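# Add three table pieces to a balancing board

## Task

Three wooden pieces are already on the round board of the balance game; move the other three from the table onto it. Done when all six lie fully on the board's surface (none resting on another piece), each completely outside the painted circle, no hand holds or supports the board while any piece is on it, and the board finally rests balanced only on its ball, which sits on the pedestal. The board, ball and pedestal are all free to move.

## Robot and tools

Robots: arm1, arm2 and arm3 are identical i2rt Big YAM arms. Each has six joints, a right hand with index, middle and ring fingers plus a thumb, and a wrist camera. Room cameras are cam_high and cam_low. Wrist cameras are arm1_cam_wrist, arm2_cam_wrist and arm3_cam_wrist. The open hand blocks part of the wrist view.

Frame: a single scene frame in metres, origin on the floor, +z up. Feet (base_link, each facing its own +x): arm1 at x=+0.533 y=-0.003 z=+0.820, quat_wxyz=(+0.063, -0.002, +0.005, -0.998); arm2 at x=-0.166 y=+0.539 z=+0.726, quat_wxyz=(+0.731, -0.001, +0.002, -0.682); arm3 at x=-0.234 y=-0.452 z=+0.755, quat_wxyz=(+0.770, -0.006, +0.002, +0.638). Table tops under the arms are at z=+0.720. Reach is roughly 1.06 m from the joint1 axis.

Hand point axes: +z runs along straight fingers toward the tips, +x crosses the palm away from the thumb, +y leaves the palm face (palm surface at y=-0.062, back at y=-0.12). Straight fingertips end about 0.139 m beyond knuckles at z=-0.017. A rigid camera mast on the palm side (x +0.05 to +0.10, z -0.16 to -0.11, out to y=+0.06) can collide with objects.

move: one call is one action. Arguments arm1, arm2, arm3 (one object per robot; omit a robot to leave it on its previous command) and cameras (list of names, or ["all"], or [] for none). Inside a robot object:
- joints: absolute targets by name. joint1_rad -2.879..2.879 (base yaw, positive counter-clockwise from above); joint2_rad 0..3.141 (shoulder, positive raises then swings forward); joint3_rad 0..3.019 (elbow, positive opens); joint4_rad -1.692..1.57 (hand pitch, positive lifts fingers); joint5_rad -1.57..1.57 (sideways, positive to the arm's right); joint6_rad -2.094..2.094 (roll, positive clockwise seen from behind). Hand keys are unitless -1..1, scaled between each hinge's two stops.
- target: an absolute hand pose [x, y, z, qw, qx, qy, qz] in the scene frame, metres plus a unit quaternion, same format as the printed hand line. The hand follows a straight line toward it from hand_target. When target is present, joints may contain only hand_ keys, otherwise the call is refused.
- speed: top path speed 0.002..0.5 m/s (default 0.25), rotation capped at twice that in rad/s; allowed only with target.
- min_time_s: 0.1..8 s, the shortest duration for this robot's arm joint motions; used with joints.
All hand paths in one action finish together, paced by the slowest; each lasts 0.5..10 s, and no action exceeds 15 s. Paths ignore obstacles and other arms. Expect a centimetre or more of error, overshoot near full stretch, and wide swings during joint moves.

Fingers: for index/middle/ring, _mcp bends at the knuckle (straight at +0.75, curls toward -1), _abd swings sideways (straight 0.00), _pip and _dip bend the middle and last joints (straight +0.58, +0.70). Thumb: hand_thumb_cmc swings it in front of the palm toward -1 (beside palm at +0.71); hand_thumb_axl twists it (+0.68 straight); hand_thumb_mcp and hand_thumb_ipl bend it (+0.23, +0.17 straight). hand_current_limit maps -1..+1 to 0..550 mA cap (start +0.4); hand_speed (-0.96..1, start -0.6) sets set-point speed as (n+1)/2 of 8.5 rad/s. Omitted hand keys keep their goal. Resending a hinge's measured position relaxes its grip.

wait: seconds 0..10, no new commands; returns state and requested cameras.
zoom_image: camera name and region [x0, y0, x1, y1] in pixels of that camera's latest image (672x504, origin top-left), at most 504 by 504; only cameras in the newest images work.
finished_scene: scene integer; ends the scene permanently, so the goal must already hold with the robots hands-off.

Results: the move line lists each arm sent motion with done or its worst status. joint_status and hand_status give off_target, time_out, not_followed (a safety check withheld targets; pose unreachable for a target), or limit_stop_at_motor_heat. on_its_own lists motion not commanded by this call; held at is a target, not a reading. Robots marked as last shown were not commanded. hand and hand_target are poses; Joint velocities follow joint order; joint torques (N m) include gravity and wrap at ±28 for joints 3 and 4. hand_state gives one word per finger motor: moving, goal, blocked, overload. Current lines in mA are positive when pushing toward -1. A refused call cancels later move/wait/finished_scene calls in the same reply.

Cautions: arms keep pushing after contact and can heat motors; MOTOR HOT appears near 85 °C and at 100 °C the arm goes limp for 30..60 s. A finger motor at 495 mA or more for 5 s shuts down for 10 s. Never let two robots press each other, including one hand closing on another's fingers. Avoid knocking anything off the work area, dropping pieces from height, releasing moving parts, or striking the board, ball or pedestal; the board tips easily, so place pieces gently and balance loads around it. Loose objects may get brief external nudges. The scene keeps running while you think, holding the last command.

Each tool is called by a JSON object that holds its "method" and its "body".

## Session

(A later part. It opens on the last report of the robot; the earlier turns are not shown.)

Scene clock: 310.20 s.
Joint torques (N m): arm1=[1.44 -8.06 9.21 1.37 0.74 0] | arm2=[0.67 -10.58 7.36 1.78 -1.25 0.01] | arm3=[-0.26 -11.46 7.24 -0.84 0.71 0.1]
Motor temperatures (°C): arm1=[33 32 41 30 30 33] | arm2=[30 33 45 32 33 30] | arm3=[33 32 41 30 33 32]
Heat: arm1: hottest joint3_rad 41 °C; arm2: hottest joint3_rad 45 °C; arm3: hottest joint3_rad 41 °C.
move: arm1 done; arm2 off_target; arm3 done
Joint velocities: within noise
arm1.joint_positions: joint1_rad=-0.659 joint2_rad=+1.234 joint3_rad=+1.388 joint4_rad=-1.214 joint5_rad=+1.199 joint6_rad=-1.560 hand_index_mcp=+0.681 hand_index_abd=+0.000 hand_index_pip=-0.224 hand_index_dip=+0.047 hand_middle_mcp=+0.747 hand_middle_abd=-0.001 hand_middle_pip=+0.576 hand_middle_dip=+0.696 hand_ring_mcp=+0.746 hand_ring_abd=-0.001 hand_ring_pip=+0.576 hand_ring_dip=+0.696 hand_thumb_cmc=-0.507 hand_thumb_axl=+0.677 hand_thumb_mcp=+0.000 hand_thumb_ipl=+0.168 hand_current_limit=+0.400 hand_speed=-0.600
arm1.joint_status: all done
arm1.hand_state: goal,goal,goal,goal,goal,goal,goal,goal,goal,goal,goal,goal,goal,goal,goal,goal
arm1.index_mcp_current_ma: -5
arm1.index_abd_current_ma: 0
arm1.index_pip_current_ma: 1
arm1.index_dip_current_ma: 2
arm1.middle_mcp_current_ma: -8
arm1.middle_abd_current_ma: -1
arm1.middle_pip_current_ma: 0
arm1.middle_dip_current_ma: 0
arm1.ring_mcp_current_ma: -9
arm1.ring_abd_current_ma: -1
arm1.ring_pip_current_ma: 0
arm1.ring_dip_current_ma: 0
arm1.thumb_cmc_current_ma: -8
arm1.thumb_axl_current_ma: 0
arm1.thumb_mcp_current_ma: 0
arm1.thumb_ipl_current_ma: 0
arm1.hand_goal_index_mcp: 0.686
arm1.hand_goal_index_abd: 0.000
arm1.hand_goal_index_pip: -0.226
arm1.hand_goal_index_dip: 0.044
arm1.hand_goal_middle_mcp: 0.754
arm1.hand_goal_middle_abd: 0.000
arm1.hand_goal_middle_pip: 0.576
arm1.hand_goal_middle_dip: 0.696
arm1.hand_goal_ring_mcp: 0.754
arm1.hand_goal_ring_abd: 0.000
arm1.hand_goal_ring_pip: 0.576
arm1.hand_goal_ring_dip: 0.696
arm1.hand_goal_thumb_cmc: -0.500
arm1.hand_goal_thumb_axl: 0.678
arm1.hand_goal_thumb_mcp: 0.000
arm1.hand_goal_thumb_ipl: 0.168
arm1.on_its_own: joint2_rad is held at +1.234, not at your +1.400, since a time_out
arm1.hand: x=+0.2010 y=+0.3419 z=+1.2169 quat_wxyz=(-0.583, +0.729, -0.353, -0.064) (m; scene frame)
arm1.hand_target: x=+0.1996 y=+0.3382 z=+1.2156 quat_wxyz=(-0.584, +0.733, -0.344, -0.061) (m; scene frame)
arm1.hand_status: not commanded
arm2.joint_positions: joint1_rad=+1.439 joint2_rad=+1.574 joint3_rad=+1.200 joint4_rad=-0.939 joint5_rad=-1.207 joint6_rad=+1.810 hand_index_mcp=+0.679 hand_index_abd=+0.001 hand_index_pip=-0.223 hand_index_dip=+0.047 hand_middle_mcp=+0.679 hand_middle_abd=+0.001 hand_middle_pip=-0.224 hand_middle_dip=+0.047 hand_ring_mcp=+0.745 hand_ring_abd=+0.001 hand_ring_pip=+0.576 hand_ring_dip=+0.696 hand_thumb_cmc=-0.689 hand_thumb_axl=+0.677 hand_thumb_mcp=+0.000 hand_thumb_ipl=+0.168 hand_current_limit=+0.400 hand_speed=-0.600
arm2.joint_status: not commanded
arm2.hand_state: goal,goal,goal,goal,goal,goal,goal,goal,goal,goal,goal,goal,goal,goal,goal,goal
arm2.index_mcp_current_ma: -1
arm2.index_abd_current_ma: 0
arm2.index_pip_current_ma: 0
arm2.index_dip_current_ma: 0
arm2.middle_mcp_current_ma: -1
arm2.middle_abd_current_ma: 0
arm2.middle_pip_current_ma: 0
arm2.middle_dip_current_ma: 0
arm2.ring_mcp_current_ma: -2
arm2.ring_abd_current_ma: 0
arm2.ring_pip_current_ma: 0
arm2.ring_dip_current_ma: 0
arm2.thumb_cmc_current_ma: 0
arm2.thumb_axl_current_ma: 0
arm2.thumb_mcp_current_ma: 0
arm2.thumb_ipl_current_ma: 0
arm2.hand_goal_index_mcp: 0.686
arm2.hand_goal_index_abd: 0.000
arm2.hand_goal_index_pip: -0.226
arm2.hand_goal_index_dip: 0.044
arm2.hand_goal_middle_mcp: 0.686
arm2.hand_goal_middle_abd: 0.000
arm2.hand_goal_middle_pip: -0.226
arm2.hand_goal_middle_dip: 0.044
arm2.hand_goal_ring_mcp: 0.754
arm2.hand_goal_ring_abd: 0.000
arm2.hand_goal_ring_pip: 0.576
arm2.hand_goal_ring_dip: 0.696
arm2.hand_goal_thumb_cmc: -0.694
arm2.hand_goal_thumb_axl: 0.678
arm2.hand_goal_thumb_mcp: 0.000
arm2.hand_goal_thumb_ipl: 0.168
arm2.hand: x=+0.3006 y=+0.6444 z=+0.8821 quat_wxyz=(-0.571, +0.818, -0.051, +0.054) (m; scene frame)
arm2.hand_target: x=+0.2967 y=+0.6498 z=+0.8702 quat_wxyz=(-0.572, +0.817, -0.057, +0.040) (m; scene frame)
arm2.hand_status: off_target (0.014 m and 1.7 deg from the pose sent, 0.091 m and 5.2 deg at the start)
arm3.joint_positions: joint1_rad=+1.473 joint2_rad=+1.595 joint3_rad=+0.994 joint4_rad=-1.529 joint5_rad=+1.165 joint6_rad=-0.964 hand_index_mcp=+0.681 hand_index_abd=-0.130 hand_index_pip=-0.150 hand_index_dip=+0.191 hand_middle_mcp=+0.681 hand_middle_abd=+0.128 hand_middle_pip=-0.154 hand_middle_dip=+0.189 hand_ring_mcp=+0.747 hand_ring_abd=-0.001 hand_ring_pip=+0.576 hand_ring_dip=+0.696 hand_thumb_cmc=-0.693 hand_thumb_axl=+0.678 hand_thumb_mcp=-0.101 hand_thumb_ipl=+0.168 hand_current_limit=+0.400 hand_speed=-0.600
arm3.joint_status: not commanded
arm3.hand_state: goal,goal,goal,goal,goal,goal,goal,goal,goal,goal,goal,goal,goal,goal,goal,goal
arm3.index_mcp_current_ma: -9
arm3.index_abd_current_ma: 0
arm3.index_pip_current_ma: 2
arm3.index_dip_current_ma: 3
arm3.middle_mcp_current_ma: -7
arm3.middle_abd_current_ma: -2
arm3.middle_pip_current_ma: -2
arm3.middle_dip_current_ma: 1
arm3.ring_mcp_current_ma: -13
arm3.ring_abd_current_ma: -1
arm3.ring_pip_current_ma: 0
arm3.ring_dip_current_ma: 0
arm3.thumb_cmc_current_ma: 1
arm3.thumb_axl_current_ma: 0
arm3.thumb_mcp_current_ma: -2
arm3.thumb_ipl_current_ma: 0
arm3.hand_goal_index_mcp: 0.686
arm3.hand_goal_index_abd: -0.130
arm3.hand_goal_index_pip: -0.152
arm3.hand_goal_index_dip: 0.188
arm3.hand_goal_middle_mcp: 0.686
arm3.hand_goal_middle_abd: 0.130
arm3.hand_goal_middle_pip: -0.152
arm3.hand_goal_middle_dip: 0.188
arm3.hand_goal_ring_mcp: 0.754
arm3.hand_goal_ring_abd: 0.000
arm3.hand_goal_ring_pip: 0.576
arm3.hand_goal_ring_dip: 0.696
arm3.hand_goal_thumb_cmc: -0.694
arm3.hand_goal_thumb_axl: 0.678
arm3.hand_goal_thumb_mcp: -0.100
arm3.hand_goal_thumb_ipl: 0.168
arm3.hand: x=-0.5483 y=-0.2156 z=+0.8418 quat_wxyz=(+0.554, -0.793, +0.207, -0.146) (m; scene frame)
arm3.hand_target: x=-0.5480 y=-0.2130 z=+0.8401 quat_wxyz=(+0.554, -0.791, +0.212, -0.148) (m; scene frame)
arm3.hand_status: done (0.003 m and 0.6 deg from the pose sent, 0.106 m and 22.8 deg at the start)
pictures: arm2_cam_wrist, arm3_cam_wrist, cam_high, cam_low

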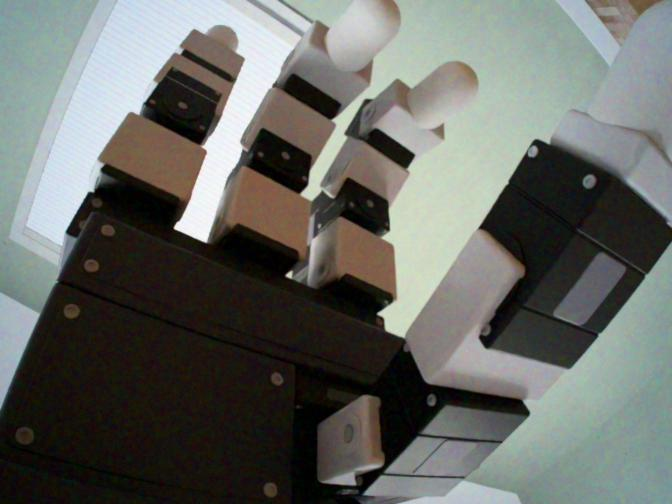

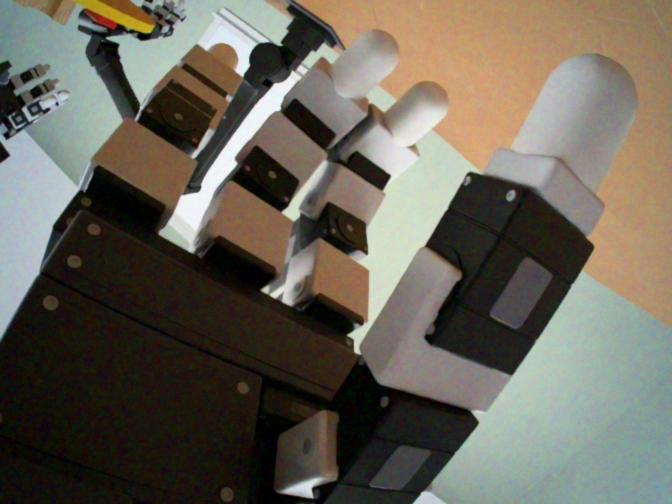

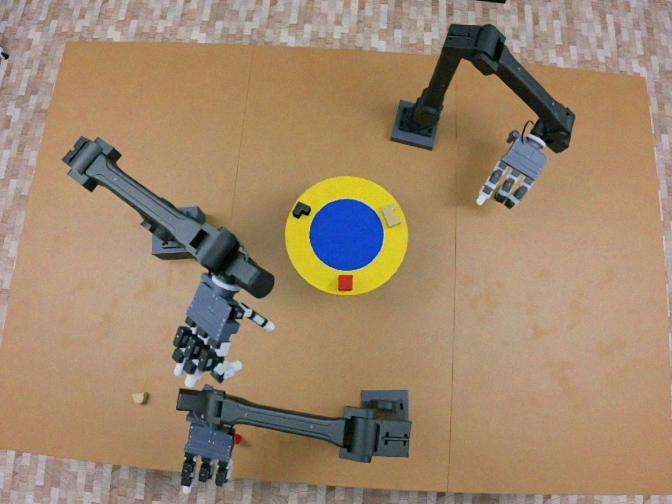

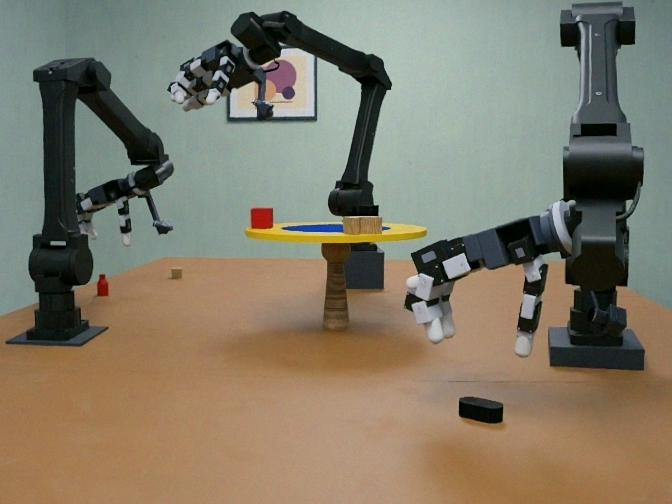

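{"method": "move", "body": {"arm2": {"target":[0.294,0.649,0.80,0.5722,-0.8174,0.0571,-0.0400],"speed":0.08}, "arm3": {"target":[-0.548,-0.221,0.785,0.5485,-0.7836,0.2395,-0.1677],"speed":0.08}, "cameras": ["cam_high","cam_low"]}}

{"method": "zoom_image", "body": {"camera": "cam_low", "region": [60, 200, 180, 310]}}

{"method": "zoom_image", "body": {"camera": "cam_high", "region": [170, 380, 270, 480]}}

{"method": "zoom_image", "body": {"camera": "cam_low", "region": [400, 290, 580, 450]}}

{"method": "zoom_image", "body": {"camera": "cam_high", "region": [460, 120, 560, 220]}}

Scene clock: 390.80 s.
Joint torques (N m): arm1=[1.32 -8.18 9.22 1.37 0.73 0.02] | arm2=[0.26 -10.93 6.83 1.54 -1.19 -0.02] | arm3=[0.85 -12.63 5.89 -0.83 0.59 0.05]
Motor temperatures (°C): arm1=[33 33 42 30 31 33] | arm2=[30 34 42 32 34 30] | arm3=[33 33 39 30 33 32]
Heat: arm1: hottest joint3_rad 42 °C; arm2: hottest joint3_rad 42 °C; arm3: hottest joint3_rad 39 °C.
move: arm2 off_target; arm3 done
Joint velocities: within noise
arm1: as last shown
arm1.on_its_own: joint2_rad is held at +1.234, not at your +1.400, since a time_out
arm2.joint_positions: joint1_rad=+1.439 joint2_rad=+1.659 joint3_rad=+1.097 joint4_rad=-0.760 joint5_rad=-1.208 joint6_rad=+1.810 hand_index_mcp=+0.679 hand_index_abd=+0.001 hand_index_pip=-0.223 hand_index_dip=+0.047 hand_middle_mcp=+0.679 hand_middle_abd=+0.001 hand_middle_pip=-0.224 hand_middle_dip=+0.047 hand_ring_mcp=+0.745 hand_ring_abd=+0.001 hand_ring_pip=+0.576 hand_ring_dip=+0.696 hand_thumb_cmc=-0.690 hand_thumb_axl=+0.677 hand_thumb_mcp=+0.000 hand_thumb_ipl=+0.168 hand_current_limit=+0.400 hand_speed=-0.600
arm2.joint_status: not commanded
arm2.hand_state: goal,goal,goal,goal,goal,goal,goal,goal,goal,goal,goal,goal,goal,goal,goal,goal
arm2.index_mcp_current_ma: -1
arm2.index_abd_current_ma: 0
arm2.index_pip_current_ma: 0
arm2.index_dip_current_ma: 0
arm2.middle_mcp_current_ma: -1
arm2.middle_abd_current_ma: 0
arm2.middle_pip_current_ma: 0
arm2.middle_dip_current_ma: 0
arm2.ring_mcp_current_ma: -2
arm2.ring_abd_current_ma: 0
arm2.ring_pip_current_ma: 0
arm2.ring_dip_current_ma: 0
arm2.thumb_cmc_current_ma: 0
arm2.thumb_axl_current_ma: 0
arm2.thumb_mcp_current_ma: 0
arm2.thumb_ipl_current_ma: 0
arm2.hand_goal_index_mcp: 0.686
arm2.hand_goal_index_abd: 0.000
arm2.hand_goal_index_pip: -0.226
arm2.hand_goal_index_dip: 0.044
arm2.hand_goal_middle_mcp: 0.686
arm2.hand_goal_middle_abd: 0.000
arm2.hand_goal_middle_pip: -0.226
arm2.hand_goal_middle_dip: 0.044
arm2.hand_goal_ring_mcp: 0.754
arm2.hand_goal_ring_abd: 0.000
arm2.hand_goal_ring_pip: 0.576
arm2.hand_goal_ring_dip: 0.696
arm2.hand_goal_thumb_cmc: -0.694
arm2.hand_goal_thumb_axl: 0.678
arm2.hand_goal_thumb_mcp: 0.000
arm2.hand_goal_thumb_ipl: 0.168
arm2.hand: x=+0.2979 y=+0.6448 z=+0.8111 quat_wxyz=(-0.571, +0.817, -0.054, +0.050) (m; scene frame)
arm2.hand_target: x=+0.2938 y=+0.6489 z=+0.8002 quat_wxyz=(-0.572, +0.817, -0.057, +0.040) (m; scene frame)
arm2.hand_status: off_target (0.013 m and 1.2 deg from the pose sent, 0.082 m and 1.7 deg at the start)
arm3.joint_positions: joint1_rad=+1.473 joint2_rad=+1.742 joint3_rad=+0.987 joint4_rad=-1.529 joint5_rad=+1.113 joint6_rad=-0.800 hand_index_mcp=+0.681 hand_index_abd=-0.130 hand_index_pip=-0.150 hand_index_dip=+0.191 hand_middle_mcp=+0.681 hand_middle_abd=+0.128 hand_middle_pip=-0.154 hand_middle_dip=+0.189 hand_ring_mcp=+0.747 hand_ring_abd=-0.001 hand_ring_pip=+0.576 hand_ring_dip=+0.696 hand_thumb_cmc=-0.693 hand_thumb_axl=+0.678 hand_thumb_mcp=-0.101 hand_thumb_ipl=+0.168 hand_current_limit=+0.400 hand_speed=-0.600
arm3.joint_status: not commanded
arm3.hand_state: goal,goal,goal,goal,goal,goal,goal,goal,goal,goal,goal,goal,goal,goal,goal,goal
arm3.index_mcp_current_ma: -9
arm3.index_abd_current_ma: 0
arm3.index_pip_current_ma: 2
arm3.index_dip_current_ma: 3
arm3.middle_mcp_current_ma: -7
arm3.middle_abd_current_ma: -2
arm3.middle_pip_current_ma: -2
arm3.middle_dip_current_ma: 1
arm3.ring_mcp_current_ma: -13
arm3.ring_abd_current_ma: -1
arm3.ring_pip_current_ma: 0
arm3.ring_dip_current_ma: 0
arm3.thumb_cmc_current_ma: 1
arm3.thumb_axl_current_ma: 0
arm3.thumb_mcp_current_ma: -2
arm3.thumb_ipl_current_ma: 0
arm3.hand_goal_index_mcp: 0.686
arm3.hand_goal_index_abd: -0.130
arm3.hand_goal_index_pip: -0.152
arm3.hand_goal_index_dip: 0.188
arm3.hand_goal_middle_mcp: 0.686
arm3.hand_goal_middle_abd: 0.130
arm3.hand_goal_middle_pip: -0.152
arm3.hand_goal_middle_dip: 0.188
arm3.hand_goal_ring_mcp: 0.754
arm3.hand_goal_ring_abd: 0.000
arm3.hand_goal_ring_pip: 0.576
arm3.hand_goal_ring_dip: 0.696
arm3.hand_goal_thumb_cmc: -0.694
arm3.hand_goal_thumb_axl: 0.678
arm3.hand_goal_thumb_mcp: -0.100
arm3.hand_goal_thumb_ipl: 0.168
arm3.hand: x=-0.5444 y=-0.2189 z=+0.7871 quat_wxyz=(+0.547, -0.783, +0.239, -0.172) (m; scene frame)
arm3.hand_target: x=-0.5480 y=-0.2211 z=+0.7851 quat_wxyz=(+0.548, -0.784, +0.239, -0.168) (m; scene frame)
arm3.hand_status: done (0.005 m and 0.5 deg from the pose sent, 0.057 m and 4.6 deg at the start)
pictures: cam_high, cam_low

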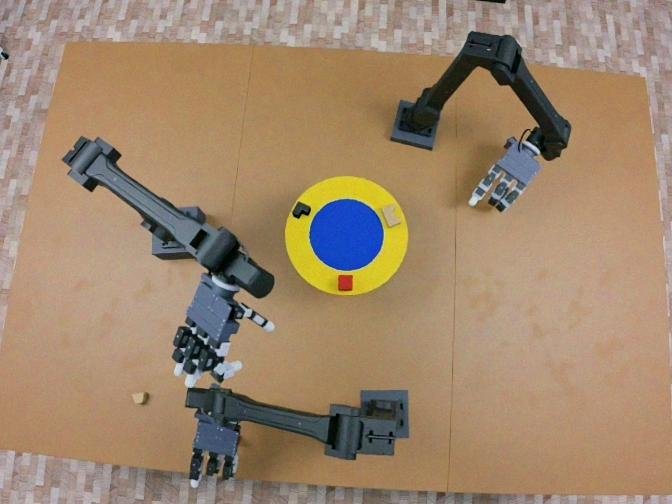

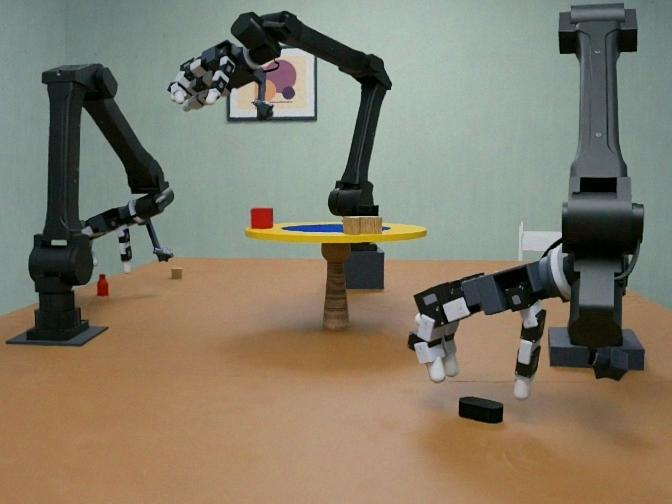

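Scaled by 4.200 from the camera's 672x504 image, which has a finer 960x720 frame.

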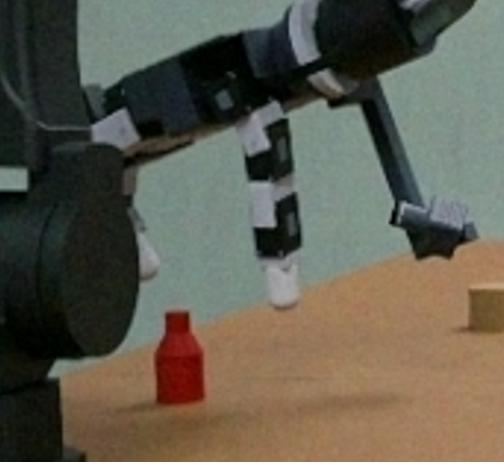

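Scaled by 5.040 from the camera's 672x504 image, which has a finer 960x720 frame.

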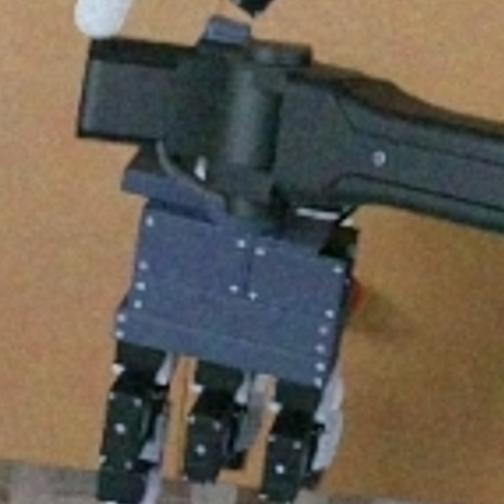

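Scaled by 2.800 from the camera's 672x504 image, which has a finer 960x720 frame.

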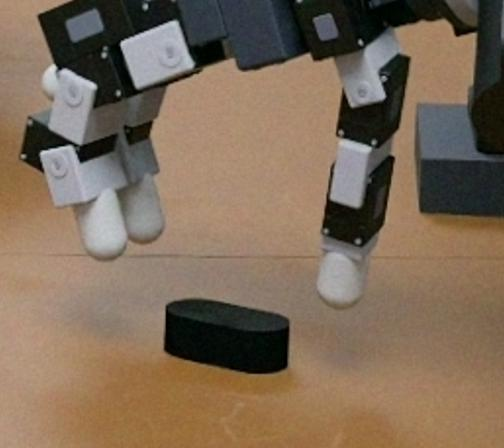

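Scaled by 5.040 from the camera's 672x504 image, which has a finer 960x720 frame.

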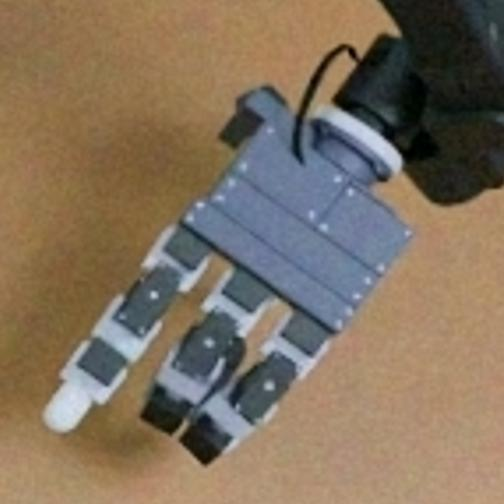

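{"method": "move", "body": {"arm2": {"target":[0.294,0.651,0.760,0.5722,-0.8174,0.0571,-0.0400],"speed":0.06}, "arm3": {"target":[-0.551,-0.223,0.757,0.5485,-0.7836,0.2395,-0.1677],"speed":0.06}, "cameras": ["cam_low"]}}

{"method": "zoom_image", "body": {"camera": "cam_low", "region": [60, 200, 180, 310]}}

{"method": "zoom_image", "body": {"camera": "cam_low", "region": [400, 290, 580, 450]}}

Scene clock: 438.40 s.
Joint torques (N m): arm1=[1.73 -8.29 9.28 1.24 0.73 0.02] | arm2=[0.32 -11.28 6.46 1.69 -1.16 0.04] | arm3=[0.85 -12.98 5.24 -0.75 0.59 0.07]
Motor temperatures (°C): arm1=[33 33 42 30 32 33] | arm2=[30 35 42 32 35 30] | arm3=[33 33 39 30 33 32]
Heat: arm1: hottest joint3_rad 42 °C; arm2: hottest joint3_rad 42 °C; arm3: hottest joint3_rad 39 °C.
move: arm2 off_target; arm3 done
Joint velocities: within noise
arm1: as last shown
arm1.on_its_own: joint2_rad is held at +1.234, not at your +1.400, since a time_out
arm2.joint_positions: joint1_rad=+1.440 joint2_rad=+1.722 joint3_rad=+1.056 joint4_rad=-0.644 joint5_rad=-1.208 joint6_rad=+1.813 hand_index_mcp=+0.679 hand_index_abd=+0.001 hand_index_pip=-0.223 hand_index_dip=+0.047 hand_middle_mcp=+0.679 hand_middle_abd=+0.001 hand_middle_pip=-0.224 hand_middle_dip=+0.047 hand_ring_mcp=+0.745 hand_ring_abd=+0.001 hand_ring_pip=+0.576 hand_ring_dip=+0.696 hand_thumb_cmc=-0.690 hand_thumb_axl=+0.677 hand_thumb_mcp=+0.000 hand_thumb_ipl=+0.168 hand_current_limit=+0.400 hand_speed=-0.600
arm2.joint_status: not commanded
arm2.hand_state: goal,goal,goal,goal,goal,goal,goal,goal,goal,goal,goal,goal,goal,goal,goal,goal
arm2.index_mcp_current_ma: -1
arm2.index_abd_current_ma: 0
arm2.index_pip_current_ma: 0
arm2.index_dip_current_ma: 0
arm2.middle_mcp_current_ma: -1
arm2.middle_abd_current_ma: 0
arm2.middle_pip_current_ma: 0
arm2.middle_dip_current_ma: 0
arm2.ring_mcp_current_ma: -2
arm2.ring_abd_current_ma: 0
arm2.ring_pip_current_ma: 0
arm2.ring_dip_current_ma: 0
arm2.thumb_cmc_current_ma: 0
arm2.thumb_axl_current_ma: 0
arm2.thumb_mcp_current_ma: 0
arm2.thumb_ipl_current_ma: 0
arm2.hand_goal_index_mcp: 0.686
arm2.hand_goal_index_abd: 0.000
arm2.hand_goal_index_pip: -0.226
arm2.hand_goal_index_dip: 0.044
arm2.hand_goal_middle_mcp: 0.686
arm2.hand_goal_middle_abd: 0.000
arm2.hand_goal_middle_pip: -0.226
arm2.hand_goal_middle_dip: 0.044
arm2.hand_goal_ring_mcp: 0.754
arm2.hand_goal_ring_abd: 0.000
arm2.hand_goal_ring_pip: 0.576
arm2.hand_goal_ring_dip: 0.696
arm2.hand_goal_thumb_cmc: -0.694
arm2.hand_goal_thumb_axl: 0.678
arm2.hand_goal_thumb_mcp: 0.000
arm2.hand_goal_thumb_ipl: 0.168
arm2.hand: x=+0.3000 y=+0.6454 z=+0.7716 quat_wxyz=(-0.571, +0.817, -0.051, +0.053) (m; scene frame)
arm2.hand_target: x=+0.2938 y=+0.6508 z=+0.7603 quat_wxyz=(-0.572, +0.817, -0.057, +0.040) (m; scene frame)
arm2.hand_status: off_target (0.014 m and 1.7 deg from the pose sent, 0.052 m and 1.2 deg at the start)
arm3.joint_positions: joint1_rad=+1.479 joint2_rad=+1.806 joint3_rad=+0.981 joint4_rad=-1.469 joint5_rad=+1.109 joint6_rad=-0.789 hand_index_mcp=+0.681 hand_index_abd=-0.130 hand_index_pip=-0.150 hand_index_dip=+0.191 hand_middle_mcp=+0.681 hand_middle_abd=+0.128 hand_middle_pip=-0.154 hand_middle_dip=+0.189 hand_ring_mcp=+0.747 hand_ring_abd=-0.001 hand_ring_pip=+0.576 hand_ring_dip=+0.696 hand_thumb_cmc=-0.693 hand_thumb_axl=+0.678 hand_thumb_mcp=-0.101 hand_thumb_ipl=+0.168 hand_current_limit=+0.400 hand_speed=-0.600
arm3.joint_status: not commanded
arm3.hand_state: goal,goal,goal,goal,goal,goal,goal,goal,goal,goal,goal,goal,goal,goal,goal,goal
arm3.index_mcp_current_ma: -9
arm3.index_abd_current_ma: 0
arm3.index_pip_current_ma: 2
arm3.index_dip_current_ma: 3
arm3.middle_mcp_current_ma: -7
arm3.middle_abd_current_ma: -2
arm3.middle_pip_current_ma: -2
arm3.middle_dip_current_ma: 1
arm3.ring_mcp_current_ma: -13
arm3.ring_abd_current_ma: -1
arm3.ring_pip_current_ma: 0
arm3.ring_dip_current_ma: 0
arm3.thumb_cmc_current_ma: 1
arm3.thumb_axl_current_ma: 0
arm3.thumb_mcp_current_ma: -2
arm3.thumb_ipl_current_ma: 0
arm3.hand_goal_index_mcp: 0.686
arm3.hand_goal_index_abd: -0.130
arm3.hand_goal_index_pip: -0.152
arm3.hand_goal_index_dip: 0.188
arm3.hand_goal_middle_mcp: 0.686
arm3.hand_goal_middle_abd: 0.130
arm3.hand_goal_middle_pip: -0.152
arm3.hand_goal_middle_dip: 0.188
arm3.hand_goal_ring_mcp: 0.754
arm3.hand_goal_ring_abd: 0.000
arm3.hand_goal_ring_pip: 0.576
arm3.hand_goal_ring_dip: 0.696
arm3.hand_goal_thumb_cmc: -0.694
arm3.hand_goal_thumb_axl: 0.678
arm3.hand_goal_thumb_mcp: -0.100
arm3.hand_goal_thumb_ipl: 0.168
arm3.hand: x=-0.5484 y=-0.2206 z=+0.7600 quat_wxyz=(+0.547, -0.783, +0.239, -0.172) (m; scene frame)
arm3.hand_target: x=-0.5511 y=-0.2230 z=+0.7571 quat_wxyz=(+0.548, -0.784, +0.239, -0.168) (m; scene frame)
arm3.hand_status: done (0.005 m and 0.5 deg from the pose sent, 0.031 m and 0.5 deg at the start)
pictures: cam_low

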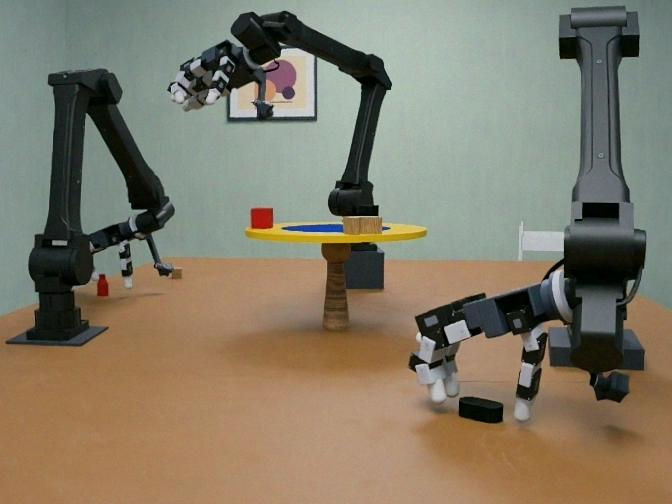

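Scaled by 4.200 from the camera's 672x504 image, which has a finer 960x720 frame.

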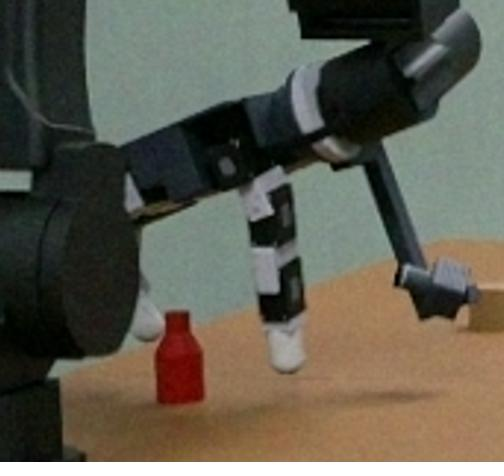

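Scaled by 2.800 from the camera's 672x504 image, which has a finer 960x720 frame.

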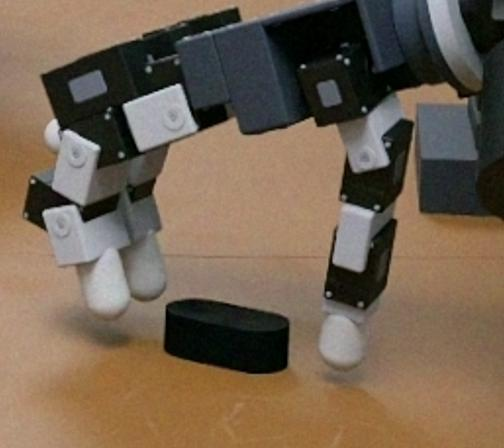

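{"method": "move", "body": {"arm2": {"joints":{"hand_index_mcp":0.4,"hand_middle_mcp":0.4,"hand_thumb_mcp":-0.5,"hand_speed":-0.85}}, "arm3": {"joints":{"hand_index_mcp":0.38,"hand_middle_mcp":0.38,"hand_thumb_mcp":-0.38,"hand_speed":-0.85}}, "cameras": ["cam_low"]}}

{"method": "zoom_image", "body": {"camera": "cam_low", "region": [60, 200, 180, 310]}}

{"method": "zoom_image", "body": {"camera": "cam_low", "region": [400, 290, 580, 450]}}

Scene clock: 447.90 s.
Joint torques (N m): arm1=[1.2 -8.29 9.21 1.32 0.7 0.02] | arm2=[0.91 -11.22 6.48 1.68 -0.76 0.01] | arm3=[0.79 -13.04 5.26 -0.75 0.43 0.06]
Motor temperatures (°C): arm1=[33 33 42 30 32 33] | arm2=[30 35 41 32 35 30] | arm3=[33 33 39 30 33 32]
Heat: arm1: hottest joint3_rad 42 °C; arm2: hottest joint3_rad 41 °C; arm3: hottest joint3_rad 39 °C.
move: arm2 off_target; arm3 off_target
Joint velocities: within noise
arm1: as last shown
arm1.on_its_own: joint2_rad is held at +1.234, not at your +1.400, since a time_out
arm2.joint_positions: joint1_rad=+1.442 joint2_rad=+1.722 joint3_rad=+1.056 joint4_rad=-0.642 joint5_rad=-1.218 joint6_rad=+1.818 hand_index_mcp=+0.421 hand_index_abd=+0.011 hand_index_pip=-0.214 hand_index_dip=+0.047 hand_middle_mcp=+0.414 hand_middle_abd=-0.008 hand_middle_pip=-0.220 hand_middle_dip=+0.045 hand_ring_mcp=+0.745 hand_ring_abd=+0.001 hand_ring_pip=+0.576 hand_ring_dip=+0.696 hand_thumb_cmc=-0.698 hand_thumb_axl=+0.675 hand_thumb_mcp=-0.456 hand_thumb_ipl=+0.182 hand_current_limit=+0.400 hand_speed=-0.850
arm2.joint_status: hand_index_mcp off_target (ended at +0.421, target +0.400); hand_thumb_mcp off_target (ended at -0.456, target -0.500); the others done
arm2.hand_state: blocked,goal,goal,goal,goal,goal,goal,goal,goal,goal,goal,goal,goal,goal,blocked,goal
arm2.index_mcp_current_ma: 8
arm2.index_abd_current_ma: 2
arm2.index_pip_current_ma: 3
arm2.index_dip_current_ma: 0
arm2.middle_mcp_current_ma: 4
arm2.middle_abd_current_ma: -1
arm2.middle_pip_current_ma: 1
arm2.middle_dip_current_ma: 0
arm2.ring_mcp_current_ma: -2
arm2.ring_abd_current_ma: 0
arm2.ring_pip_current_ma: 0
arm2.ring_dip_current_ma: 0
arm2.thumb_cmc_current_ma: 0
arm2.thumb_axl_current_ma: 0
arm2.thumb_mcp_current_ma: 51
arm2.thumb_ipl_current_ma: 6
arm2.hand_goal_index_mcp: 0.400
arm2.hand_goal_index_abd: 0.000
arm2.hand_goal_index_pip: -0.226
arm2.hand_goal_index_dip: 0.044
arm2.hand_goal_middle_mcp: 0.400
arm2.hand_goal_middle_abd: 0.000
arm2.hand_goal_middle_pip: -0.226
arm2.hand_goal_middle_dip: 0.044
arm2.hand_goal_ring_mcp: 0.754
arm2.hand_goal_ring_abd: 0.000
arm2.hand_goal_ring_pip: 0.576
arm2.hand_goal_ring_dip: 0.696
arm2.hand_goal_thumb_cmc: -0.694
arm2.hand_goal_thumb_axl: 0.678
arm2.hand_goal_thumb_mcp: -0.500
arm2.hand_goal_thumb_ipl: 0.168
arm2.hand: x=+0.2995 y=+0.6477 z=+0.7730 quat_wxyz=(-0.576, +0.814, -0.051, +0.051) (m; scene frame)
arm2.hand_target: x=+0.2937 y=+0.6509 z=+0.7602 quat_wxyz=(-0.572, +0.817, -0.057, +0.040) (m; scene frame)
arm2.hand_status: not commanded
arm3.joint_positions: joint1_rad=+1.479 joint2_rad=+1.806 joint3_rad=+0.981 joint4_rad=-1.469 joint5_rad=+1.113 joint6_rad=-0.788 hand_index_mcp=+0.447 hand_index_abd=-0.117 hand_index_pip=-0.134 hand_index_dip=+0.195 hand_middle_mcp=+0.501 hand_middle_abd=+0.113 hand_middle_pip=-0.123 hand_middle_dip=+0.196 hand_ring_mcp=+0.747 hand_ring_abd=-0.001 hand_ring_pip=+0.576 hand_ring_dip=+0.696 hand_thumb_cmc=-0.691 hand_thumb_axl=+0.679 hand_thumb_mcp=-0.214 hand_thumb_ipl=+0.195 hand_current_limit=+0.400 hand_speed=-0.850
arm3.joint_status: hand_index_mcp off_target (ended at +0.447, target +0.380); hand_middle_mcp off_target (ended at +0.501, target +0.380); hand_thumb_mcp off_target (ended at -0.214, target -0.380); the others done
arm3.hand_state: blocked,goal,goal,goal,blocked,goal,blocked,goal,goal,goal,goal,goal,goal,goal,blocked,blocked
arm3.index_mcp_current_ma: 223
arm3.index_abd_current_ma: 21
arm3.index_pip_current_ma: 38
arm3.index_dip_current_ma: 11
arm3.middle_mcp_current_ma: 385
arm3.middle_abd_current_ma: -29
arm3.middle_pip_current_ma: 70
arm3.middle_dip_current_ma: 13
arm3.ring_mcp_current_ma: -13
arm3.ring_abd_current_ma: -1
arm3.ring_pip_current_ma: 0
arm3.ring_dip_current_ma: 0
arm3.thumb_cmc_current_ma: 4
arm3.thumb_axl_current_ma: 2
arm3.thumb_mcp_current_ma: 385
arm3.thumb_ipl_current_ma: 94
arm3.hand_goal_index_mcp: 0.380
arm3.hand_goal_index_abd: -0.130
arm3.hand_goal_index_pip: -0.152
arm3.hand_goal_index_dip: 0.188
arm3.hand_goal_middle_mcp: 0.380
arm3.hand_goal_middle_abd: 0.130
arm3.hand_goal_middle_pip: -0.152
arm3.hand_goal_middle_dip: 0.188
arm3.hand_goal_ring_mcp: 0.754
arm3.hand_goal_ring_abd: 0.000
arm3.hand_goal_ring_pip: 0.576
arm3.hand_goal_ring_dip: 0.696
arm3.hand_goal_thumb_cmc: -0.694
arm3.hand_goal_thumb_axl: 0.678
arm3.hand_goal_thumb_mcp: -0.380
arm3.hand_goal_thumb_ipl: 0.168
arm3.hand: x=-0.5487 y=-0.2200 z=+0.7604 quat_wxyz=(+0.549, -0.783, +0.239, -0.171) (m; scene frame)
arm3.hand_target: x=-0.5511 y=-0.2230 z=+0.7571 quat_wxyz=(+0.548, -0.784, +0.239, -0.168) (m; scene frame)
arm3.hand_status: not commanded
pictures: cam_low

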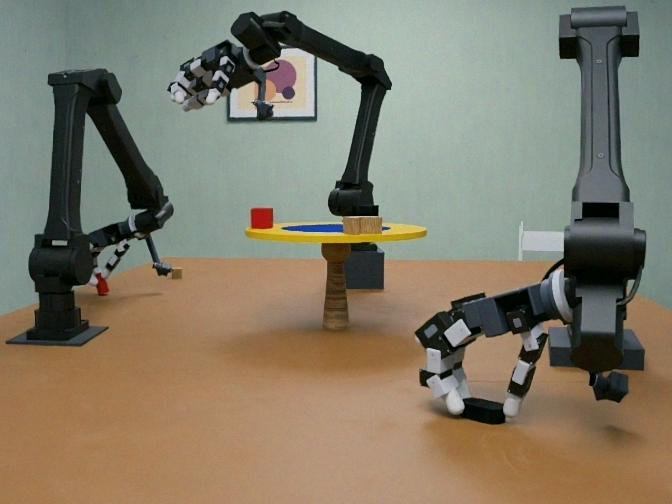

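Scaled by 4.200 from the camera's 672x504 image, which has a finer 960x720 frame.

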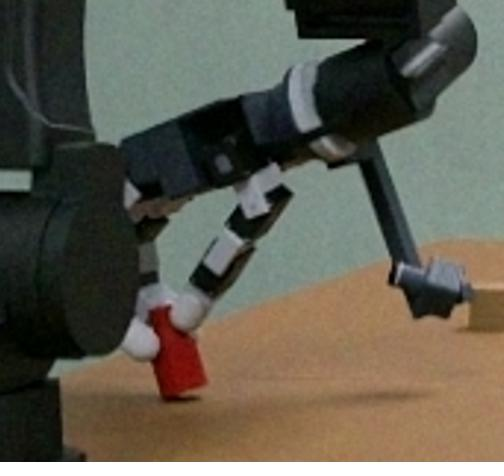

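Scaled by 2.800 from the camera's 672x504 image, which has a finer 960x720 frame.

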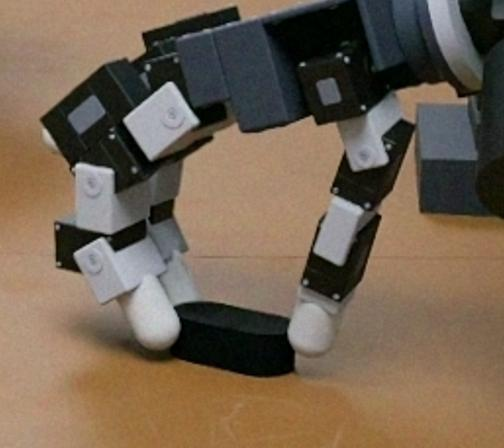

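{"method": "move", "body": {"arm2": {"joints":{"hand_index_mcp":0.685,"hand_middle_mcp":0.685,"hand_thumb_mcp":-0.05,"hand_speed":-0.8}}, "cameras": ["cam_low"]}}

{"method": "zoom_image", "body": {"camera": "cam_low", "region": [60, 200, 180, 310]}}

Scene clock: 454.70 s.
Joint torques (N m): arm1=[1.61 -8.53 9.28 1.26 0.74 0.02] | arm2=[0.67 -11.22 6.31 1.62 -1.03 -0.01] | arm3=[0.79 -13.1 5.26 -0.75 0.43 0.06]
Motor temperatures (°C): arm1=[33 33 42 30 32 33] | arm2=[30 35 41 32 35 30] | arm3=[33 33 38 30 33 32]
Heat: arm1: hottest joint3_rad 42 °C; arm2: hottest joint3_rad 41 °C; arm3: hottest joint3_rad 38 °C.
move: arm2 done
Joint velocities: within noise
arm1, arm3: as last shown
arm1.on_its_own: joint2_rad is held at +1.234, not at your +1.400, since a time_out
arm2.joint_positions: joint1_rad=+1.442 joint2_rad=+1.722 joint3_rad=+1.056 joint4_rad=-0.642 joint5_rad=-1.211 joint6_rad=+1.818 hand_index_mcp=+0.668 hand_index_abd=+0.004 hand_index_pip=-0.227 hand_index_dip=+0.043 hand_middle_mcp=+0.669 hand_middle_abd=-0.003 hand_middle_pip=-0.229 hand_middle_dip=+0.041 hand_ring_mcp=+0.745 hand_ring_abd=+0.001 hand_ring_pip=+0.576 hand_ring_dip=+0.696 hand_thumb_cmc=-0.696 hand_thumb_axl=+0.676 hand_thumb_mcp=-0.052 hand_thumb_ipl=+0.170 hand_current_limit=+0.400 hand_speed=-0.800
arm2.joint_status: all done
arm2.hand_state: goal,goal,goal,goal,goal,goal,goal,goal,goal,goal,goal,goal,goal,goal,goal,goal
arm2.index_mcp_current_ma: -6
arm2.index_abd_current_ma: 0
arm2.index_pip_current_ma: 0
arm2.index_dip_current_ma: 0
arm2.middle_mcp_current_ma: -6
arm2.middle_abd_current_ma: 0
arm2.middle_pip_current_ma: 0
arm2.middle_dip_current_ma: 0
arm2.ring_mcp_current_ma: -2
arm2.ring_abd_current_ma: 0
arm2.ring_pip_current_ma: 0
arm2.ring_dip_current_ma: 0
arm2.thumb_cmc_current_ma: 0
arm2.thumb_axl_current_ma: 0
arm2.thumb_mcp_current_ma: 0
arm2.thumb_ipl_current_ma: 0
arm2.hand_goal_index_mcp: 0.686
arm2.hand_goal_index_abd: 0.000
arm2.hand_goal_index_pip: -0.226
arm2.hand_goal_index_dip: 0.044
arm2.hand_goal_middle_mcp: 0.686
arm2.hand_goal_middle_abd: 0.000
arm2.hand_goal_middle_pip: -0.226
arm2.hand_goal_middle_dip: 0.044
arm2.hand_goal_ring_mcp: 0.754
arm2.hand_goal_ring_abd: 0.000
arm2.hand_goal_ring_pip: 0.576
arm2.hand_goal_ring_dip: 0.696
arm2.hand_goal_thumb_cmc: -0.694
arm2.hand_goal_thumb_axl: 0.678
arm2.hand_goal_thumb_mcp: -0.050
arm2.hand_goal_thumb_ipl: 0.168
arm2.hand: x=+0.2996 y=+0.6468 z=+0.7721 quat_wxyz=(-0.573, +0.816, -0.052, +0.052) (m; scene frame)
arm2.hand_target: x=+0.2937 y=+0.6509 z=+0.7602 quat_wxyz=(-0.572, +0.817, -0.057, +0.040) (m; scene frame)
arm2.hand_status: not commanded
pictures: cam_low

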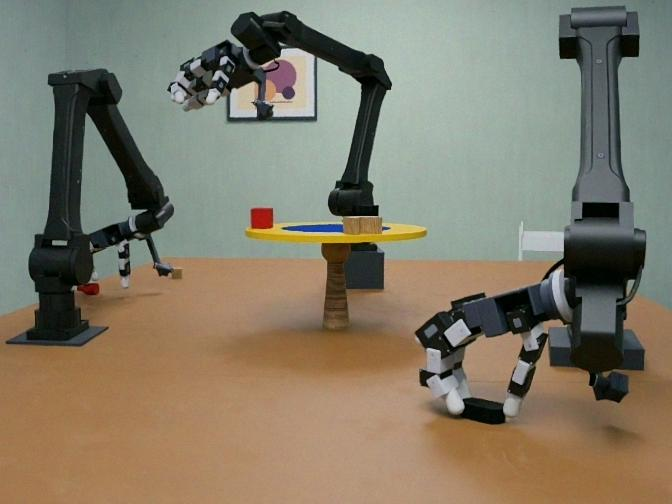

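Scaled by 4.200 from the camera's 672x504 image, which has a finer 960x720 frame.

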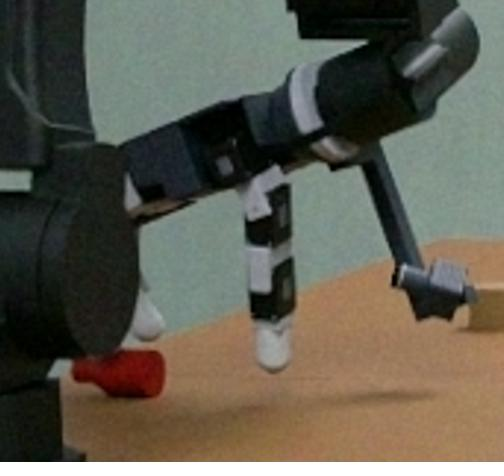

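{"method": "move", "body": {"arm2": {"target":[0.294,0.649,0.90,0.5722,-0.8174,0.0571,-0.0400],"speed":0.1}, "arm3": {"target":[-0.551,-0.223,0.82,0.5485,-0.7836,0.2395,-0.1677],"speed":0.06}, "cameras": []}}

{"method": "move", "body": {"arm2": {"joints":{"joint1_rad":1.0},"min_time_s":1.5}, "cameras": ["cam_high","cam_low"]}}

{"method": "zoom_image", "body": {"camera": "cam_high", "region": [210, 410, 270, 470]}}

{"method": "zoom_image", "body": {"camera": "cam_low", "region": [60, 240, 160, 320]}}

{"method": "zoom_image", "body": {"camera": "cam_low", "region": [400, 260, 580, 440]}}

Scene clock: 474.87 s.
Joint torques (N m): arm1=[1.85 -8.35 9.28 1.33 0.75 0.01] | arm2=[0.38 -11.93 12.64 0.54 -1.15 -0.07] | arm3=[0.85 -14.21 8.96 -1.66 0.56 0.05]
Motor temperatures (°C): arm1=[33 33 42 30 32 33] | arm2=[30 35 41 32 35 30] | arm3=[33 33 38 30 33 32]
Heat: arm1: hottest joint3_rad 42 °C; arm2: hottest joint3_rad 41 °C; arm3: hottest joint3_rad 38 °C.
move: arm2 off_target; arm3 off_target
Joint velocities: within noise
arm1: as last shown
arm1.on_its_own: joint2_rad is held at +1.234, not at your +1.400, since a time_out
arm2.joint_positions: joint1_rad=+1.442 joint2_rad=+1.557 joint3_rad=+1.169 joint4_rad=-0.993 joint5_rad=-1.210 joint6_rad=+1.820 hand_index_mcp=+0.668 hand_index_abd=+0.003 hand_index_pip=-0.227 hand_index_dip=+0.043 hand_middle_mcp=+0.669 hand_middle_abd=-0.003 hand_middle_pip=-0.229 hand_middle_dip=+0.041 hand_ring_mcp=+0.745 hand_ring_abd=+0.001 hand_ring_pip=+0.576 hand_ring_dip=+0.696 hand_thumb_cmc=-0.696 hand_thumb_axl=+0.676 hand_thumb_mcp=-0.052 hand_thumb_ipl=+0.170 hand_current_limit=+0.400 hand_speed=-0.800
arm2.joint_status: not commanded
arm2.hand_state: goal,goal,goal,goal,goal,goal,goal,goal,goal,goal,goal,goal,goal,goal,goal,goal
arm2.index_mcp_current_ma: -6
arm2.index_abd_current_ma: 0
arm2.index_pip_current_ma: 0
arm2.index_dip_current_ma: 0
arm2.middle_mcp_current_ma: -6
arm2.middle_abd_current_ma: 0
arm2.middle_pip_current_ma: 0
arm2.middle_dip_current_ma: 0
arm2.ring_mcp_current_ma: -2
arm2.ring_abd_current_ma: 0
arm2.ring_pip_current_ma: 0
arm2.ring_dip_current_ma: 0
arm2.thumb_cmc_current_ma: 0
arm2.thumb_axl_current_ma: 0
arm2.thumb_mcp_current_ma: 0
arm2.thumb_ipl_current_ma: 0
arm2.hand_goal_index_mcp: 0.686
arm2.hand_goal_index_abd: 0.000
arm2.hand_goal_index_pip: -0.226
arm2.hand_goal_index_dip: 0.044
arm2.hand_goal_middle_mcp: 0.686
arm2.hand_goal_middle_abd: 0.000
arm2.hand_goal_middle_pip: -0.226
arm2.hand_goal_middle_dip: 0.044
arm2.hand_goal_ring_mcp: 0.754
arm2.hand_goal_ring_abd: 0.000
arm2.hand_goal_ring_pip: 0.576
arm2.hand_goal_ring_dip: 0.696
arm2.hand_goal_thumb_cmc: -0.694
arm2.hand_goal_thumb_axl: 0.678
arm2.hand_goal_thumb_mcp: -0.050
arm2.hand_goal_thumb_ipl: 0.168
arm2.hand: x=+0.2766 y=+0.6478 z=+0.8790 quat_wxyz=(-0.572, +0.817, -0.073, +0.022) (m; scene frame)
arm2.hand_target: x=+0.2928 y=+0.6490 z=+0.9001 quat_wxyz=(-0.572, +0.817, -0.057, +0.041) (m; scene frame)
arm2.hand_status: off_target (0.027 m and 2.8 deg from the pose sent, 0.128 m and 1.5 deg at the start)
arm3.joint_positions: joint1_rad=+1.481 joint2_rad=+1.707 joint3_rad=+0.988 joint4_rad=-1.616 joint5_rad=+1.108 joint6_rad=-0.786 hand_index_mcp=+0.435 hand_index_abd=-0.114 hand_index_pip=-0.132 hand_index_dip=+0.198 hand_middle_mcp=+0.479 hand_middle_abd=+0.110 hand_middle_pip=-0.113 hand_middle_dip=+0.205 hand_ring_mcp=+0.747 hand_ring_abd=-0.001 hand_ring_pip=+0.576 hand_ring_dip=+0.696 hand_thumb_cmc=-0.688 hand_thumb_axl=+0.680 hand_thumb_mcp=-0.214 hand_thumb_ipl=+0.206 hand_current_limit=+0.400 hand_speed=-0.850
arm3.joint_status: not commanded
arm3.hand_state: blocked,goal,blocked,goal,blocked,goal,blocked,goal,goal,goal,goal,goal,goal,goal,blocked,blocked
arm3.index_mcp_current_ma: 175
arm3.index_abd_current_ma: 27
arm3.index_pip_current_ma: 44
arm3.index_dip_current_ma: 19
arm3.middle_mcp_current_ma: 373
arm3.middle_abd_current_ma: -36
arm3.middle_pip_current_ma: 103
arm3.middle_dip_current_ma: 35
arm3.ring_mcp_current_ma: -13
arm3.ring_abd_current_ma: -1
arm3.ring_pip_current_ma: 0
arm3.ring_dip_current_ma: 0
arm3.thumb_cmc_current_ma: 10
arm3.thumb_axl_current_ma: 3
arm3.thumb_mcp_current_ma: 385
arm3.thumb_ipl_current_ma: 145
arm3.hand_goal_index_mcp: 0.380
arm3.hand_goal_index_abd: -0.130
arm3.hand_goal_index_pip: -0.152
arm3.hand_goal_index_dip: 0.188
arm3.hand_goal_middle_mcp: 0.380
arm3.hand_goal_middle_abd: 0.130
arm3.hand_goal_middle_pip: -0.152
arm3.hand_goal_middle_dip: 0.188
arm3.hand_goal_ring_mcp: 0.754
arm3.hand_goal_ring_abd: 0.000
arm3.hand_goal_ring_pip: 0.576
arm3.hand_goal_ring_dip: 0.696
arm3.hand_goal_thumb_cmc: -0.694
arm3.hand_goal_thumb_axl: 0.678
arm3.hand_goal_thumb_mcp: -0.380
arm3.hand_goal_thumb_ipl: 0.168
arm3.on_its_own: hand_middle_mcp moved -0.021 toward your old target +0.380
arm3.hand: x=-0.5343 y=-0.2247 z=+0.8054 quat_wxyz=(+0.548, -0.783, +0.228, -0.187) (m; scene frame)
arm3.hand_target: x=-0.5504 y=-0.2231 z=+0.8200 quat_wxyz=(+0.548, -0.784, +0.239, -0.168) (m; scene frame)
arm3.hand_status: off_target (0.022 m and 2.6 deg from the pose sent, 0.060 m and 0.4 deg at the start)
pictures: none
No camera images: "cameras" was empty.

Scene clock: 476.80 s.
Joint torques (N m): arm1=[1.73 -8.12 9.2 1.31 0.71 0.01] | arm2=[-0.67 -11.99 12.55 0.58 -1.13 -0.05] | arm3=[0.79 -14.21 8.95 -1.66 0.56 0.05]
Motor temperatures (°C): arm1=[33 33 42 30 32 33] | arm2=[30 35 42 32 35 30] | arm3=[33 33 38 30 33 32]
Heat: arm1: hottest joint3_rad 42 °C; arm2: hottest joint3_rad 42 °C; arm3: hottest joint3_rad 38 °C.
move: arm2 done
Joint velocities: within noise
arm1: as last shown
arm1.on_its_own: joint2_rad is held at +1.234, not at your +1.400, since a time_out
arm2.joint_positions: joint1_rad=+1.004 joint2_rad=+1.557 joint3_rad=+1.169 joint4_rad=-0.994 joint5_rad=-1.210 joint6_rad=+1.820 hand_index_mcp=+0.668 hand_index_abd=+0.003 hand_index_pip=-0.227 hand_index_dip=+0.043 hand_middle_mcp=+0.669 hand_middle_abd=-0.003 hand_middle_pip=-0.229 hand_middle_dip=+0.041 hand_ring_mcp=+0.745 hand_ring_abd=+0.001 hand_ring_pip=+0.576 hand_ring_dip=+0.696 hand_thumb_cmc=-0.696 hand_thumb_axl=+0.676 hand_thumb_mcp=-0.051 hand_thumb_ipl=+0.170 hand_current_limit=+0.400 hand_speed=-0.800
arm2.joint_status: all done
arm2.hand_state: goal,goal,goal,goal,goal,goal,goal,goal,goal,goal,goal,goal,goal,goal,goal,goal
arm2.index_mcp_current_ma: -6
arm2.index_abd_current_ma: 0
arm2.index_pip_current_ma: 0
arm2.index_dip_current_ma: 0
arm2.middle_mcp_current_ma: -5
arm2.middle_abd_current_ma: 0
arm2.middle_pip_current_ma: 0
arm2.middle_dip_current_ma: 0
arm2.ring_mcp_current_ma: -2
arm2.ring_abd_current_ma: 0
arm2.ring_pip_current_ma: 0
arm2.ring_dip_current_ma: 0
arm2.thumb_cmc_current_ma: 0
arm2.thumb_axl_current_ma: 0
arm2.thumb_mcp_current_ma: 0
arm2.thumb_ipl_current_ma: 0
arm2.hand_goal_index_mcp: 0.686
arm2.hand_goal_index_abd: 0.000
arm2.hand_goal_index_pip: -0.226
arm2.hand_goal_index_dip: 0.044
arm2.hand_goal_middle_mcp: 0.686
arm2.hand_goal_middle_abd: 0.000
arm2.hand_goal_middle_pip: -0.226
arm2.hand_goal_middle_dip: 0.044
arm2.hand_goal_ring_mcp: 0.754
arm2.hand_goal_ring_abd: 0.000
arm2.hand_goal_ring_pip: 0.576
arm2.hand_goal_ring_dip: 0.696
arm2.hand_goal_thumb_cmc: -0.694
arm2.hand_goal_thumb_axl: 0.678
arm2.hand_goal_thumb_mcp: -0.050
arm2.hand_goal_thumb_ipl: 0.168
arm2.hand: x=+0.2810 y=+0.4501 z=+0.8784 quat_wxyz=(-0.553, +0.782, -0.250, +0.145) (m; scene frame)
arm2.hand_target: x=+0.2955 y=+0.4397 z=+0.8996 quat_wxyz=(-0.548, +0.785, -0.238, +0.166) (m; scene frame)
arm2.hand_status: not commanded
arm3.joint_positions: joint1_rad=+1.481 joint2_rad=+1.707 joint3_rad=+0.988 joint4_rad=-1.616 joint5_rad=+1.108 joint6_rad=-0.786 hand_index_mcp=+0.435 hand_index_abd=-0.114 hand_index_pip=-0.132 hand_index_dip=+0.198 hand_middle_mcp=+0.479 hand_middle_abd=+0.110 hand_middle_pip=-0.113 hand_middle_dip=+0.205 hand_ring_mcp=+0.747 hand_ring_abd=-0.001 hand_ring_pip=+0.576 hand_ring_dip=+0.696 hand_thumb_cmc=-0.688 hand_thumb_axl=+0.680 hand_thumb_mcp=-0.214 hand_thumb_ipl=+0.206 hand_current_limit=+0.400 hand_speed=-0.850
arm3.joint_status: not commanded
arm3.hand_state: blocked,goal,blocked,goal,blocked,goal,blocked,goal,goal,goal,goal,goal,goal,goal,blocked,blocked
arm3.index_mcp_current_ma: 175
arm3.index_abd_current_ma: 27
arm3.index_pip_current_ma: 44
arm3.index_dip_current_ma: 19
arm3.middle_mcp_current_ma: 373
arm3.middle_abd_current_ma: -36
arm3.middle_pip_current_ma: 103
arm3.middle_dip_current_ma: 35
arm3.ring_mcp_current_ma: -13
arm3.ring_abd_current_ma: -1
arm3.ring_pip_current_ma: 0
arm3.ring_dip_current_ma: 0
arm3.thumb_cmc_current_ma: 10
arm3.thumb_axl_current_ma: 3
arm3.thumb_mcp_current_ma: 385
arm3.thumb_ipl_current_ma: 145
arm3.hand_goal_index_mcp: 0.380
arm3.hand_goal_index_abd: -0.130
arm3.hand_goal_index_pip: -0.152
arm3.hand_goal_index_dip: 0.188
arm3.hand_goal_middle_mcp: 0.380
arm3.hand_goal_middle_abd: 0.130
arm3.hand_goal_middle_pip: -0.152
arm3.hand_goal_middle_dip: 0.188
arm3.hand_goal_ring_mcp: 0.754
arm3.hand_goal_ring_abd: 0.000
arm3.hand_goal_ring_pip: 0.576
arm3.hand_goal_ring_dip: 0.696
arm3.hand_goal_thumb_cmc: -0.694
arm3.hand_goal_thumb_axl: 0.678
arm3.hand_goal_thumb_mcp: -0.380
arm3.hand_goal_thumb_ipl: 0.168
arm3.hand: x=-0.5343 y=-0.2247 z=+0.8054 quat_wxyz=(+0.548, -0.783, +0.228, -0.187) (m; scene frame)
arm3.hand_target: x=-0.5504 y=-0.2231 z=+0.8200 quat_wxyz=(+0.548, -0.784, +0.239, -0.168) (m; scene frame)
arm3.hand_status: not commanded
pictures: cam_high, cam_low

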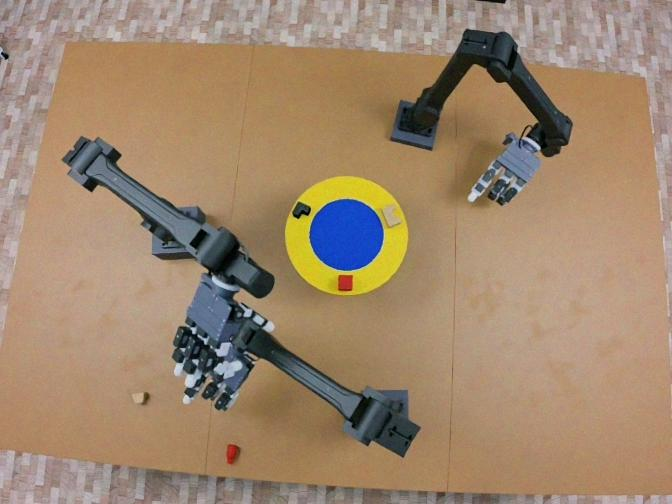

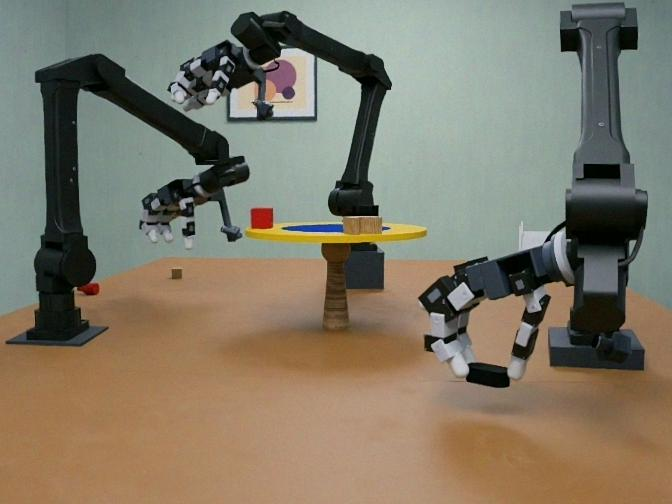

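Scaled by 8.400 from the camera's 672x504 image, which has a finer 960x720 frame.

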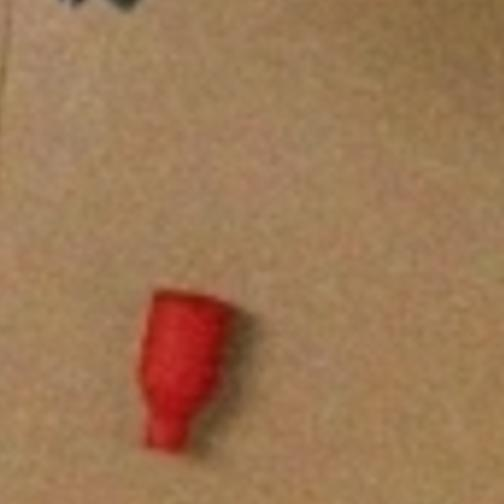

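Scaled by 5.040 from the camera's 672x504 image, which has a finer 960x720 frame.

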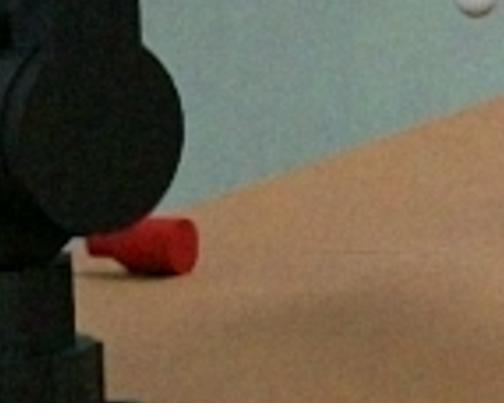

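Scaled by 2.800 from the camera's 672x504 image, which has a finer 960x720 frame.

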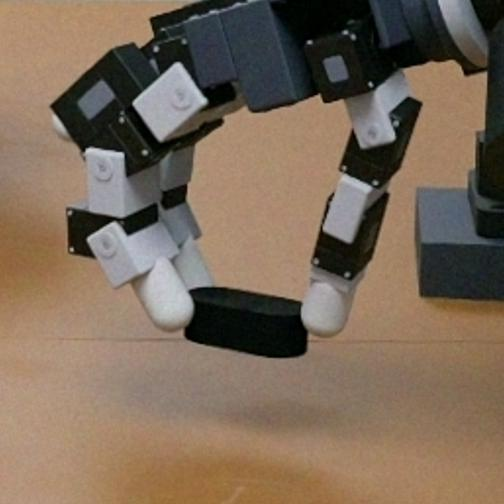

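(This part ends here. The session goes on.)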